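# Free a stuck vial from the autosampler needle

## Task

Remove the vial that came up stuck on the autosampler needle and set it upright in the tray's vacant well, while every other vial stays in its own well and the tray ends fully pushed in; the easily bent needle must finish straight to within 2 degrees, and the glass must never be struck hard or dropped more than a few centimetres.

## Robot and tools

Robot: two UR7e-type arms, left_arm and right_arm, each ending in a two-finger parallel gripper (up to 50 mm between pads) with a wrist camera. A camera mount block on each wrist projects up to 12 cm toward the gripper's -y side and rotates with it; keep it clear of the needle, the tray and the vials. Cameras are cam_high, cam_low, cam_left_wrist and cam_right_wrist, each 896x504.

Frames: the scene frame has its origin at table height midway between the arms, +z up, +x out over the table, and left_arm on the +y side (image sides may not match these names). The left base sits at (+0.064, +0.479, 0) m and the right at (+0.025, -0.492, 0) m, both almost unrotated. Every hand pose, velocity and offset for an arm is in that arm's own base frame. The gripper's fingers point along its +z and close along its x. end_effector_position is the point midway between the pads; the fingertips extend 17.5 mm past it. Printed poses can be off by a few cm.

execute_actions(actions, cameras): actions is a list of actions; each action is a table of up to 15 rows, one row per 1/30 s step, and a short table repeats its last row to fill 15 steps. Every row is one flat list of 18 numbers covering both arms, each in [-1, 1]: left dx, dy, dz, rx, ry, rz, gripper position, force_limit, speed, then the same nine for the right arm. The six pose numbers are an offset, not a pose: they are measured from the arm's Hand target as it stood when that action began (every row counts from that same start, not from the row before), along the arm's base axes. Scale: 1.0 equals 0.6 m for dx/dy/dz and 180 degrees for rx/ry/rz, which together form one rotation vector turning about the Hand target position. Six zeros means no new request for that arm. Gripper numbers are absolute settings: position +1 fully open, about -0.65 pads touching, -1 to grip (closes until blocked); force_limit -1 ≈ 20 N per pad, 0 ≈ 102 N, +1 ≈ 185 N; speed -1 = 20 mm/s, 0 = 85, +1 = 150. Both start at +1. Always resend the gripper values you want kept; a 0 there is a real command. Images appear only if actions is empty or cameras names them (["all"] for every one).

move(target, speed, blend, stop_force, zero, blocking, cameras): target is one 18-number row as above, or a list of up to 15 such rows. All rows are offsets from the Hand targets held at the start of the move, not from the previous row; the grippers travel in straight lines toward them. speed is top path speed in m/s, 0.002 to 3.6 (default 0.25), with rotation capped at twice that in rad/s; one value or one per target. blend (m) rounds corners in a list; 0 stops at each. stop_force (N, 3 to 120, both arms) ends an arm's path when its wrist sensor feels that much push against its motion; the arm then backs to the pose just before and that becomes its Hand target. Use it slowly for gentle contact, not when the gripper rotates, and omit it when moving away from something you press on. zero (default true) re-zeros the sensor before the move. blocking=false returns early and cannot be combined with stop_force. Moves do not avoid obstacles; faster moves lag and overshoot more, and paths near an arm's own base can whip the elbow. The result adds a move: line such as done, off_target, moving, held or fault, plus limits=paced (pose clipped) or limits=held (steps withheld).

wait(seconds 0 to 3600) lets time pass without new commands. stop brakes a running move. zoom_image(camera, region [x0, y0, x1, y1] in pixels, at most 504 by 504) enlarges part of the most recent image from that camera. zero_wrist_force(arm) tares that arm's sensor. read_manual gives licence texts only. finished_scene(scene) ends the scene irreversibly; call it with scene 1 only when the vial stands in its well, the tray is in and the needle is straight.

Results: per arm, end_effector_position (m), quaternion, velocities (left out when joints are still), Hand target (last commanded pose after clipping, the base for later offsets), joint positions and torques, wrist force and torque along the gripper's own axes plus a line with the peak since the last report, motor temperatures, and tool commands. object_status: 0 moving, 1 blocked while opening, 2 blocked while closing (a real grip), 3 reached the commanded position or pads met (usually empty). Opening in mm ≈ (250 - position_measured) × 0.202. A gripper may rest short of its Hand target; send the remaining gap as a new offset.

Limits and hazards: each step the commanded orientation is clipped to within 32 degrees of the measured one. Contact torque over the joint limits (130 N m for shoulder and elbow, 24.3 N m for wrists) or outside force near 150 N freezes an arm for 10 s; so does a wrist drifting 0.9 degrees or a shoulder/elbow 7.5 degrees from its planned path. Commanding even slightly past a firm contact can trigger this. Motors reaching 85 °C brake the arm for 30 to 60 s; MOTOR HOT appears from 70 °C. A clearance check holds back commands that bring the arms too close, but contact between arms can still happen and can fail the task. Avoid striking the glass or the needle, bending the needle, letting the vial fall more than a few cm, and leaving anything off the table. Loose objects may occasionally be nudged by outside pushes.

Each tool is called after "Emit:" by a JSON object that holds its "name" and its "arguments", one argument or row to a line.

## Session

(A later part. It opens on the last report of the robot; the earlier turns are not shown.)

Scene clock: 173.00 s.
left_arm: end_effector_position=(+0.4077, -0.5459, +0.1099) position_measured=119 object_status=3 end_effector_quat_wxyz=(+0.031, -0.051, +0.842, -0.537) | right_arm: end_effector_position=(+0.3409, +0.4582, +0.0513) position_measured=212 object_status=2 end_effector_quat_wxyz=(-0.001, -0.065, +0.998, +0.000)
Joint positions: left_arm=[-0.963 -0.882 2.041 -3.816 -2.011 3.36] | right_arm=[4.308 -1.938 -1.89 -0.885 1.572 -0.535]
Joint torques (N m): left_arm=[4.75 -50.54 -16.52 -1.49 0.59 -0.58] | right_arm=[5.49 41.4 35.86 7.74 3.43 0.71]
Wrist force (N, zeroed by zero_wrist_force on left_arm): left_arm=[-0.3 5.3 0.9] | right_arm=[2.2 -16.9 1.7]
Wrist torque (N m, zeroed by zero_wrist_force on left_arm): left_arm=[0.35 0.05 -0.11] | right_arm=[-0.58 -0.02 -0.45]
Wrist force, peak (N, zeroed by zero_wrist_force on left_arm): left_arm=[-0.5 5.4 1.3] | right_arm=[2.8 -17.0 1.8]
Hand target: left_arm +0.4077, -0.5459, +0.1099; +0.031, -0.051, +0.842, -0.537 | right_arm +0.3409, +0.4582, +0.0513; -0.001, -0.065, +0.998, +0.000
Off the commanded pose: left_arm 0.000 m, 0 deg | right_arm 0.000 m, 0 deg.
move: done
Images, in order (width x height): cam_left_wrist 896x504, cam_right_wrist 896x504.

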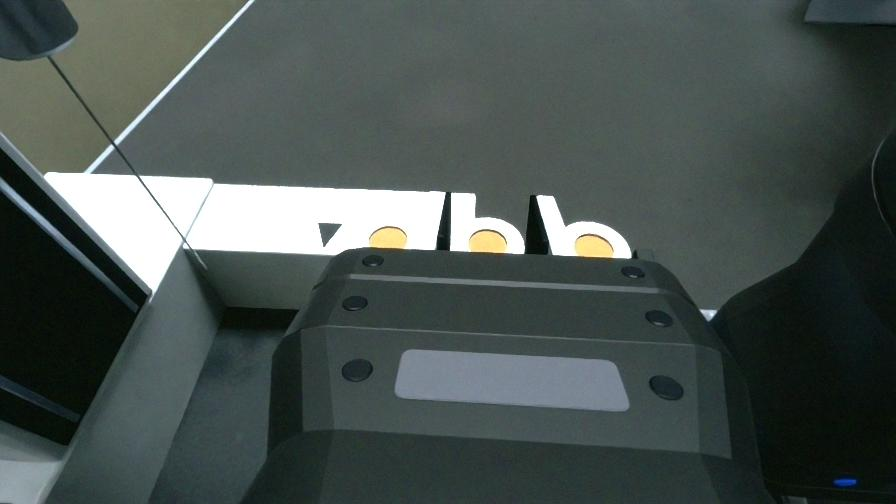

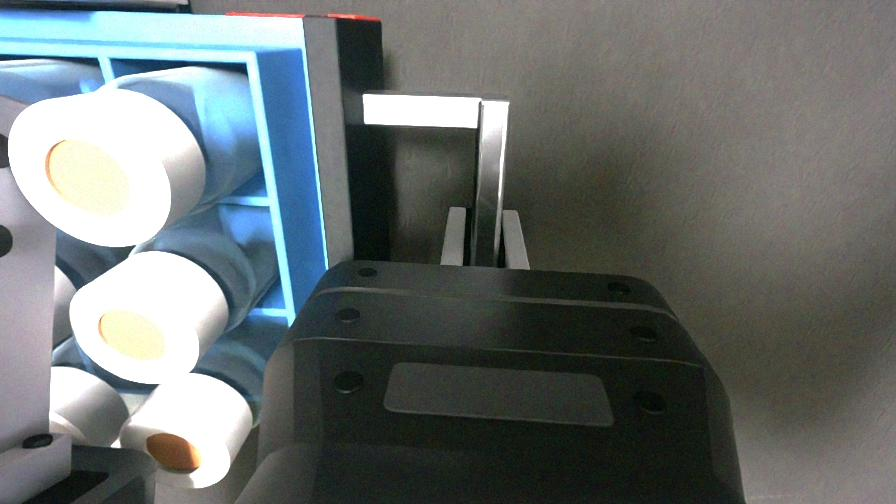

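Emit:
{"name": "move", "arguments": {
  "target": [
    [0,0,0.1,0,0,0,0.22,-0.2,-1,0,0,0,0,0,0,-1,-0.8,-0.9],
    [-0.03,0.35,0.15,0,0,0,0.22,-0.2,-1,0,0,0,0,0,0,-1,-0.8,-0.9]
  ],
  "speed": [0.03,0.25],
  "cameras": ["cam_low","cam_high","cam_right_wrist","cam_left_wrist"]
}}

Emit:
{"name": "zoom_image", "arguments": {
  "camera": "cam_high",
  "region": [400, 200, 490, 290]
}}

Emit:
{"name": "zoom_image", "arguments": {
  "camera": "cam_low",
  "region": [380, 170, 460, 250]
}}

Scene clock: 176.97 s.
left_arm: end_effector_position=(+0.3897, -0.3360, +0.1999) position_measured=119 object_status=3 end_effector_quat_wxyz=(+0.031, -0.051, +0.842, -0.537) | right_arm: end_effector_position=(+0.3409, +0.4582, +0.0513) position_measured=212 object_status=2 end_effector_quat_wxyz=(-0.001, -0.065, +0.998, +0.000)
Joint positions: left_arm=[-0.639 -1.306 2.386 -3.627 -2.29 3.559] | right_arm=[4.308 -1.938 -1.89 -0.885 1.572 -0.535]
Joint torques (N m): left_arm=[8.89 -29.69 -7.71 -3.3 -1.85 -0.94] | right_arm=[5.38 45.15 35.41 7.79 3.56 0.7]
Wrist force (N, zeroed by zero_wrist_force on left_arm): left_arm=[-0.3 5.4 1.4] | right_arm=[2.3 -16.8 2.1]
Wrist torque (N m, zeroed by zero_wrist_force on left_arm): left_arm=[0.36 0.07 0.14] | right_arm=[-0.57 -0.04 -0.45]
Wrist force, peak (N, zeroed by zero_wrist_force on left_arm): left_arm=[-0.1 6.2 -1.9] | right_arm=[2.7 -17.1 2.1]
Hand target: left_arm +0.3897, -0.3359, +0.1999; +0.031, -0.051, +0.842, -0.537 | right_arm +0.3409, +0.4582, +0.0513; -0.001, -0.065, +0.998, +0.000
Off the commanded pose: left_arm 0.000 m, 0 deg | right_arm 0.000 m, 0 deg.
move: done

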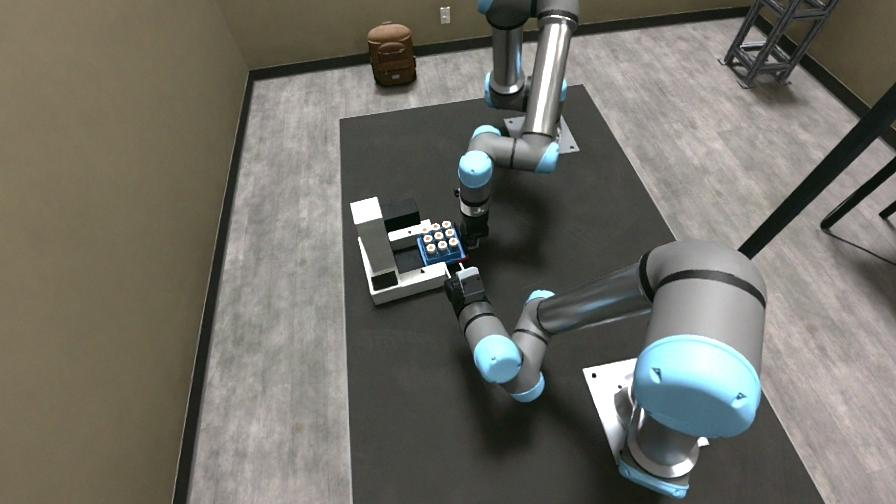

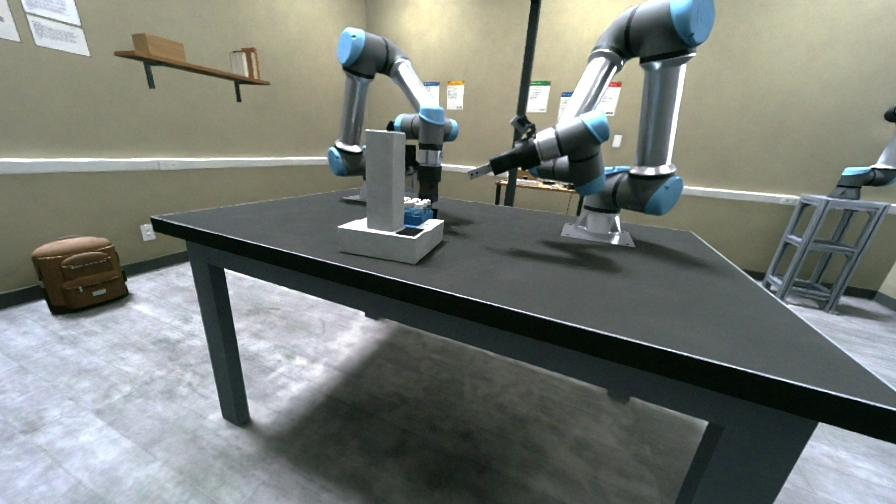

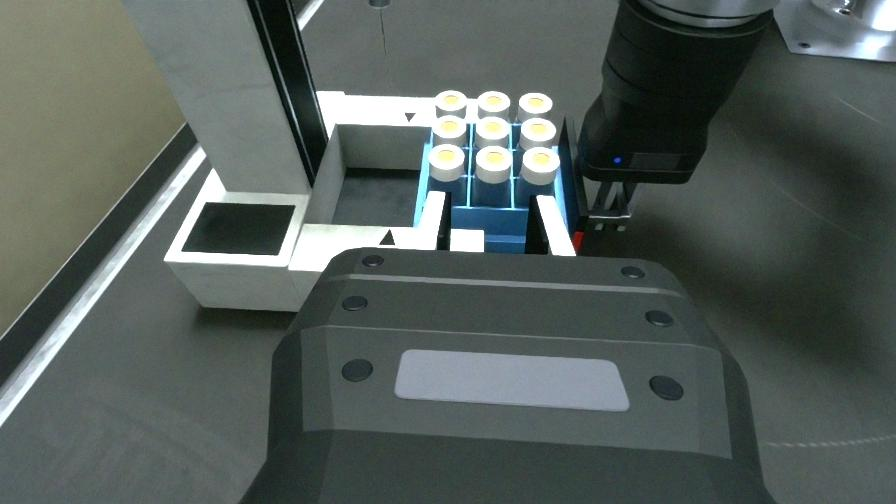

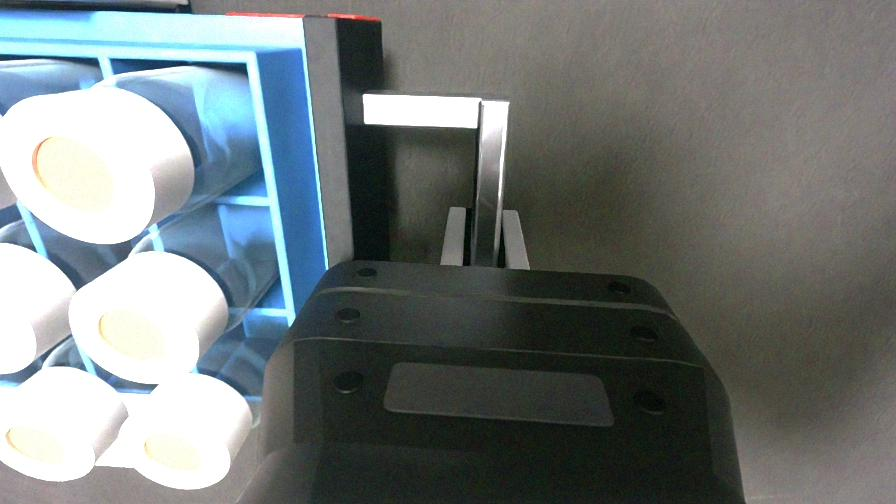

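Scaled by 5.600 from the camera's image (finer frame: 1280x720).

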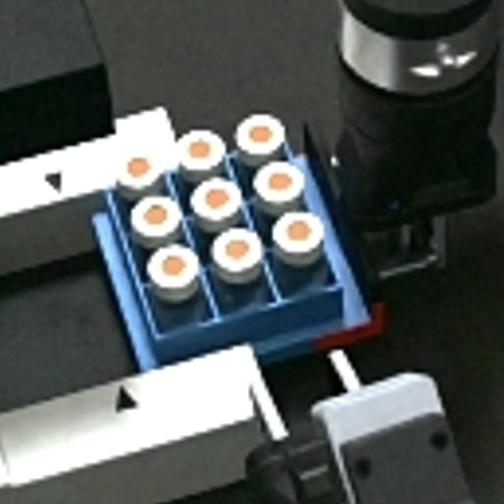

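Scaled by 6.300 from the camera's image (finer frame: 1280x720).

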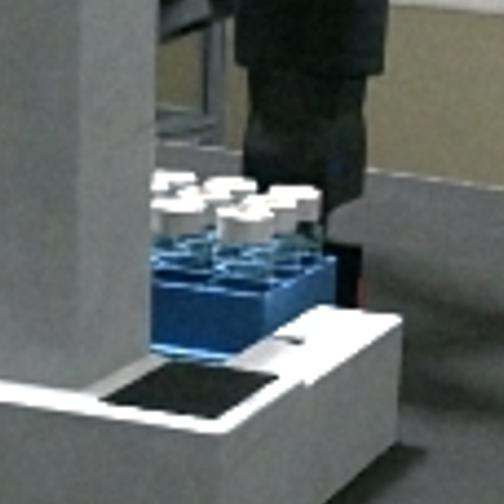

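Nine vials seated, needle straight. Push the tray in.

Emit:
{"name": "move", "arguments": {
  "target": [0,0.15,0,0,0,0,0.22,-0.2,-1,0.1157,0.0155,0,0,0,0,-1,-0.8,-0.9],
  "speed": 0.05
}}

Emit:
{"name": "move", "arguments": {
  "target": [0,0,0,0,0,0,0.22,-0.2,-1,0.012,0.0016,0,0,0,0,-1,-0.8,-0.9],
  "speed": 0.01,
  "stop_force": 12,
  "cameras": ["cam_high"]
}}

Emit:
{"name": "zoom_image", "arguments": {
  "camera": "cam_high",
  "region": [360, 190, 490, 300]
}}

Scene clock: 179.57 s.
left_arm: end_effector_position=(+0.3896, -0.2459, +0.1999) position_measured=119 object_status=3 end_effector_quat_wxyz=(+0.031, -0.051, +0.842, -0.537) | right_arm: end_effector_position=(+0.4105, +0.4675, +0.0512) position_measured=212 object_status=2 end_effector_quat_wxyz=(-0.001, -0.065, +0.998, +0.000)
Joint positions: left_arm=[-0.412 -1.38 2.449 -3.467 -2.469 3.763] | right_arm=[4.207 -2.039 -1.734 -0.94 1.572 -0.636]
Joint torques (N m): left_arm=[-8.27 -11.99 -20.16 -3.97 0.23 -2.62] | right_arm=[8.65 56.63 8.82 3.7 -2.07 2.53]
Wrist force (N, zeroed by zero_wrist_force on left_arm): left_arm=[-0.3 5.6 1.5] | right_arm=[-4.3 0.5 4.1]
Wrist torque (N m, zeroed by zero_wrist_force on left_arm): left_arm=[0.41 0.06 0.12] | right_arm=[-0.13 0.01 -0.49]
Wrist force, peak (N, zeroed by zero_wrist_force on left_arm): left_arm=[-0.1 6.0 1.3] | right_arm=[4.7 -18.2 5.2]
Hand target: left_arm +0.3897, -0.2459, +0.1999; +0.031, -0.051, +0.842, -0.537 | right_arm +0.4103, +0.4675, +0.0513; -0.001, -0.065, +0.998, +0.000
Off the commanded pose: left_arm 0.000 m, 0 deg | right_arm 0.000 m, 0 deg.
move: done

Scene clock: 180.73 s.
left_arm: end_effector_position=(+0.3897, -0.2459, +0.1999) position_measured=119 object_status=3 end_effector_quat_wxyz=(+0.031, -0.051, +0.842, -0.537) | right_arm: end_effector_position=(+0.4122, +0.4677, +0.0513) position_measured=212 object_status=2 end_effector_quat_wxyz=(-0.001, -0.065, +0.998, +0.000)
Joint positions: left_arm=[-0.412 -1.38 2.449 -3.467 -2.469 3.763] | right_arm=[4.205 -2.041 -1.73 -0.942 1.572 -0.638]
Joint torques (N m): left_arm=[-8.97 -13.66 -21.1 -2.84 -2.09 -1.56] | right_arm=[4.33 56.58 11.99 4.63 -4.82 2.42]
Wrist force (N, zeroed by zero_wrist_force on left_arm): left_arm=[-0.5 5.7 1.6] | right_arm=[7.7 -0.7 1.8]
Wrist torque (N m, zeroed by zero_wrist_force on left_arm): left_arm=[0.42 0.08 0.13] | right_arm=[-0.11 -0.13 -0.45]
Wrist force, peak (N, zeroed by zero_wrist_force on left_arm): left_arm=[-0.2 5.7 1.7] | right_arm=[19.8 -5.0 -4.8]
Hand target: left_arm +0.3897, -0.2459, +0.1999; +0.031, -0.051, +0.842, -0.537 | right_arm +0.4122, +0.4677, +0.0513; -0.001, -0.065, +0.998, +0.000 (not the last commanded pose)
Off the commanded pose: left_arm 0.000 m, 0 deg | right_arm 0.005 m, 0 deg.
move: contact (right_arm)

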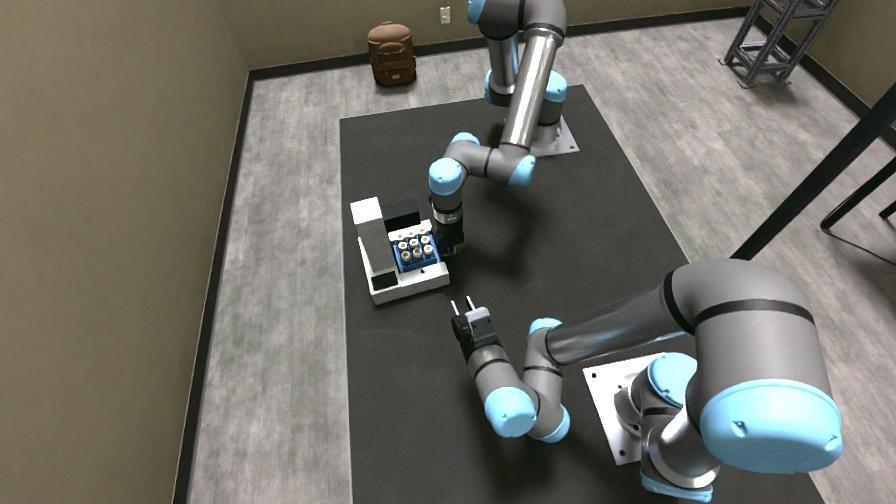

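Scaled by 3.877 from the camera's image (finer frame: 1280x720).

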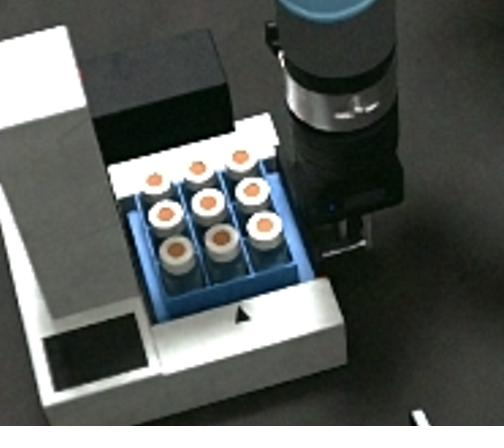

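Emit:
{"name": "move", "arguments": {
  "target": [0,0,0,0,0,0,0.22,-0.2,-1,0.008,0.001,0,0,0,0,-1,-0.8,-0.9],
  "speed": 0.01,
  "stop_force": 14
}}

Emit:
{"name": "move", "arguments": {
  "target": [0,0,0,0,0,0,0.22,-0.2,-1,0,0,0,0,0,0,-0.12,-0.8,-0.9],
  "speed": 0.02
}}

Emit:
{"name": "move", "arguments": {
  "target": [0,0,0,0,0,0,0.22,-0.2,-1,0,0,0.22,0,0,0,-0.12,-0.8,-0.9],
  "speed": 0.06,
  "cameras": ["cam_high","cam_low"]
}}

Emit:
{"name": "zoom_image", "arguments": {
  "camera": "cam_high",
  "region": [360, 190, 490, 300]
}}

Emit:
{"name": "zoom_image", "arguments": {
  "camera": "cam_low",
  "region": [330, 120, 460, 270]
}}

Scene clock: 181.90 s.
left_arm: end_effector_position=(+0.3897, -0.2459, +0.1999) position_measured=119 object_status=3 end_effector_quat_wxyz=(+0.031, -0.051, +0.842, -0.537) | right_arm: end_effector_position=(+0.4126, +0.4677, +0.0513) position_measured=212 object_status=2 end_effector_quat_wxyz=(-0.001, -0.065, +0.998, +0.000)
Joint positions: left_arm=[-0.412 -1.38 2.449 -3.467 -2.469 3.763] | right_arm=[4.204 -2.042 -1.729 -0.943 1.572 -0.639]
Joint torques (N m): left_arm=[-9.4 -13.54 -20.74 -1.76 -2.08 -0.93] | right_arm=[-2.7 54.7 12.27 6.52 -4.6 2.41]
Wrist force (N, zeroed by zero_wrist_force on left_arm): left_arm=[-0.2 5.5 1.5] | right_arm=[20.0 -1.1 -1.7]
Wrist torque (N m, zeroed by zero_wrist_force on left_arm): left_arm=[0.39 0.04 0.13] | right_arm=[-0.15 -0.28 -0.44]
Wrist force, peak (N, zeroed by zero_wrist_force on left_arm): left_arm=[-0.5 5.9 1.7] | right_arm=[32.1 -4.8 -7.8]
Hand target: left_arm +0.3897, -0.2459, +0.1999; +0.031, -0.051, +0.842, -0.537 | right_arm +0.4125, +0.4677, +0.0513; -0.001, -0.065, +0.998, +0.000 (not the last commanded pose)
Off the commanded pose: left_arm 0.000 m, 0 deg | right_arm 0.004 m, 0 deg.
move: contact (right_arm)

Scene clock: 182.43 s.
left_arm: end_effector_position=(+0.3897, -0.2459, +0.1999) position_measured=119 object_status=3 end_effector_quat_wxyz=(+0.031, -0.051, +0.842, -0.537) | right_arm: end_effector_position=(+0.4126, +0.4677, +0.0513) position_measured=171 object_status=0 end_effector_quat_wxyz=(-0.001, -0.065, +0.998, +0.000)
Joint positions: left_arm=[-0.412 -1.38 2.449 -3.467 -2.469 3.763] | right_arm=[4.204 -2.042 -1.729 -0.943 1.572 -0.639]
Joint torques (N m): left_arm=[-8.78 -13.67 -20.84 -1.59 -2.08 -0.57] | right_arm=[0.8 54.66 14.12 1.36 2.47 0.88]
Wrist force (N, zeroed by zero_wrist_force on left_arm): left_arm=[-0.3 5.9 1.5] | right_arm=[0.3 -0.4 0.6]
Wrist torque (N m, zeroed by zero_wrist_force on left_arm): left_arm=[0.46 0.06 0.13] | right_arm=[-0.10 -0.15 -0.14]
Wrist force, peak (N, zeroed by zero_wrist_force on left_arm): left_arm=[-0.3 5.9 1.5] | right_arm=[16.1 -0.8 -0.8]
Hand target: left_arm +0.3897, -0.2459, +0.1999; +0.031, -0.051, +0.842, -0.537 | right_arm +0.4125, +0.4677, +0.0513; -0.001, -0.065, +0.998, +0.000
Off the commanded pose: left_arm 0.000 m, 0 deg | right_arm 0.000 m, 0 deg.
move: done

Scene clock: 184.93 s.
left_arm: end_effector_position=(+0.3897, -0.2459, +0.1999) position_measured=119 object_status=3 end_effector_quat_wxyz=(+0.031, -0.051, +0.842, -0.537) | right_arm: end_effector_position=(+0.4126, +0.4678, +0.1836) position_measured=171 object_status=3 end_effector_quat_wxyz=(-0.001, -0.065, +0.998, +0.000) end_effector_velocity=(-0.001, +0.000, -0.003) end_effector_angular_velocity=(-0.001, +0.001, +0.001)
Joint positions: left_arm=[-0.412 -1.38 2.449 -3.467 -2.469 3.763] | right_arm=[4.204 -1.899 -1.559 -1.255 1.572 -0.639]
Joint velocities: left_arm=[within noise] | right_arm=[0.001 -0.002 -0.004 0.005 0 0]
Joint torques (N m): left_arm=[-8.99 -13.62 -21.19 -1.6 -2.1 0.69] | right_arm=[2.79 26.54 11.2 4.25 2.47 -1.7]
Wrist force (N, zeroed by zero_wrist_force on left_arm): left_arm=[-0.3 5.6 1.7] | right_arm=[-0.3 -0.5 0.6]
Wrist torque (N m, zeroed by zero_wrist_force on left_arm): left_arm=[0.40 0.06 0.13] | right_arm=[-0.12 -0.07 -0.12]
Wrist force, peak (N, zeroed by zero_wrist_force on left_arm): left_arm=[-0.4 5.8 1.6] | right_arm=[0.1 -0.3 2.0]
Hand target: left_arm +0.3897, -0.2459, +0.1999; +0.031, -0.051, +0.842, -0.537 | right_arm +0.4125, +0.4677, +0.1833; -0.001, -0.065, +0.998, +0.000
Off the commanded pose: left_arm 0.000 m, 0 deg | right_arm 0.000 m, 0 deg.
move: done

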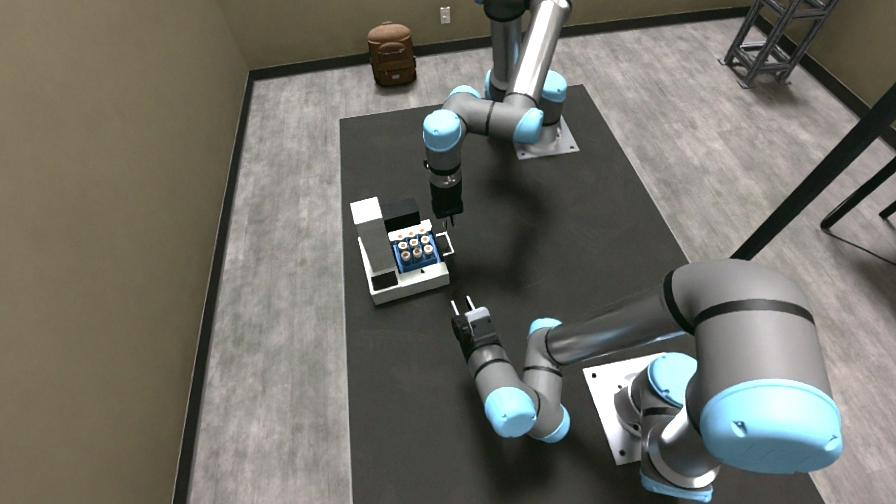

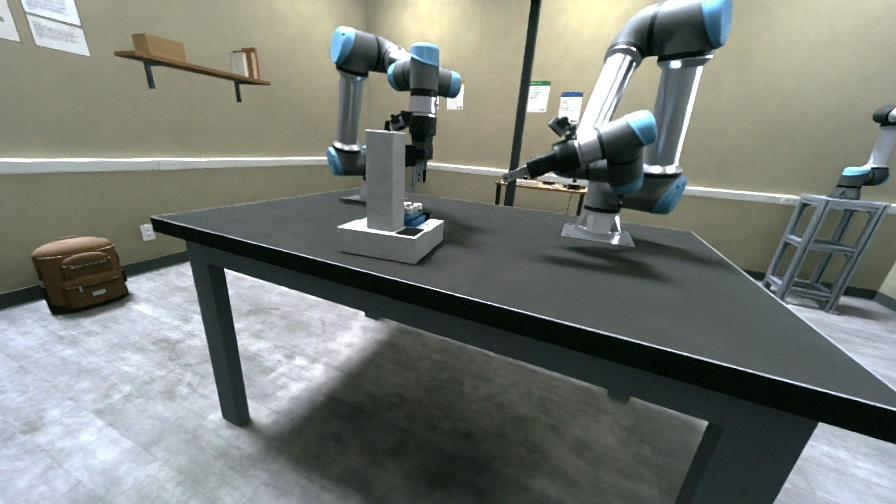

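Scaled by 3.877 from the camera's image (finer frame: 1280x720).

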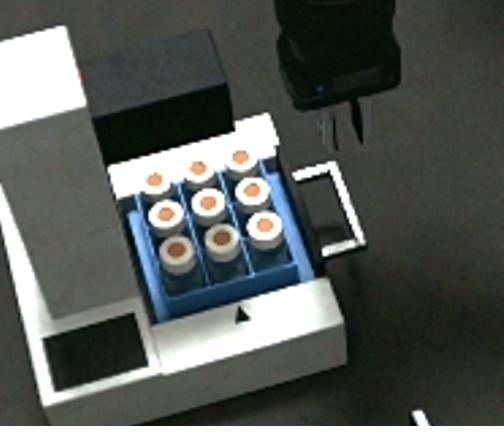

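Scaled by 3.360 from the camera's image (finer frame: 1280x720).

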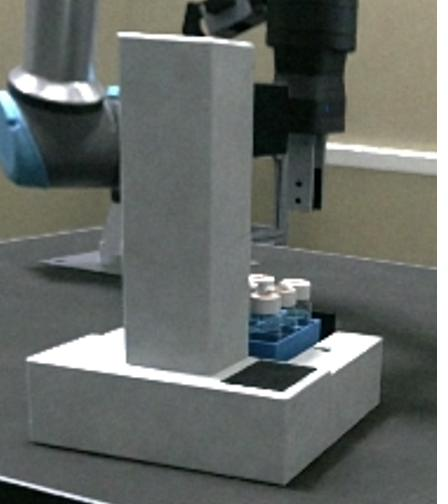

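Emit:
{"name": "finished_scene", "arguments": {
  "scene": 2
}}

The scene is finished: the task was done.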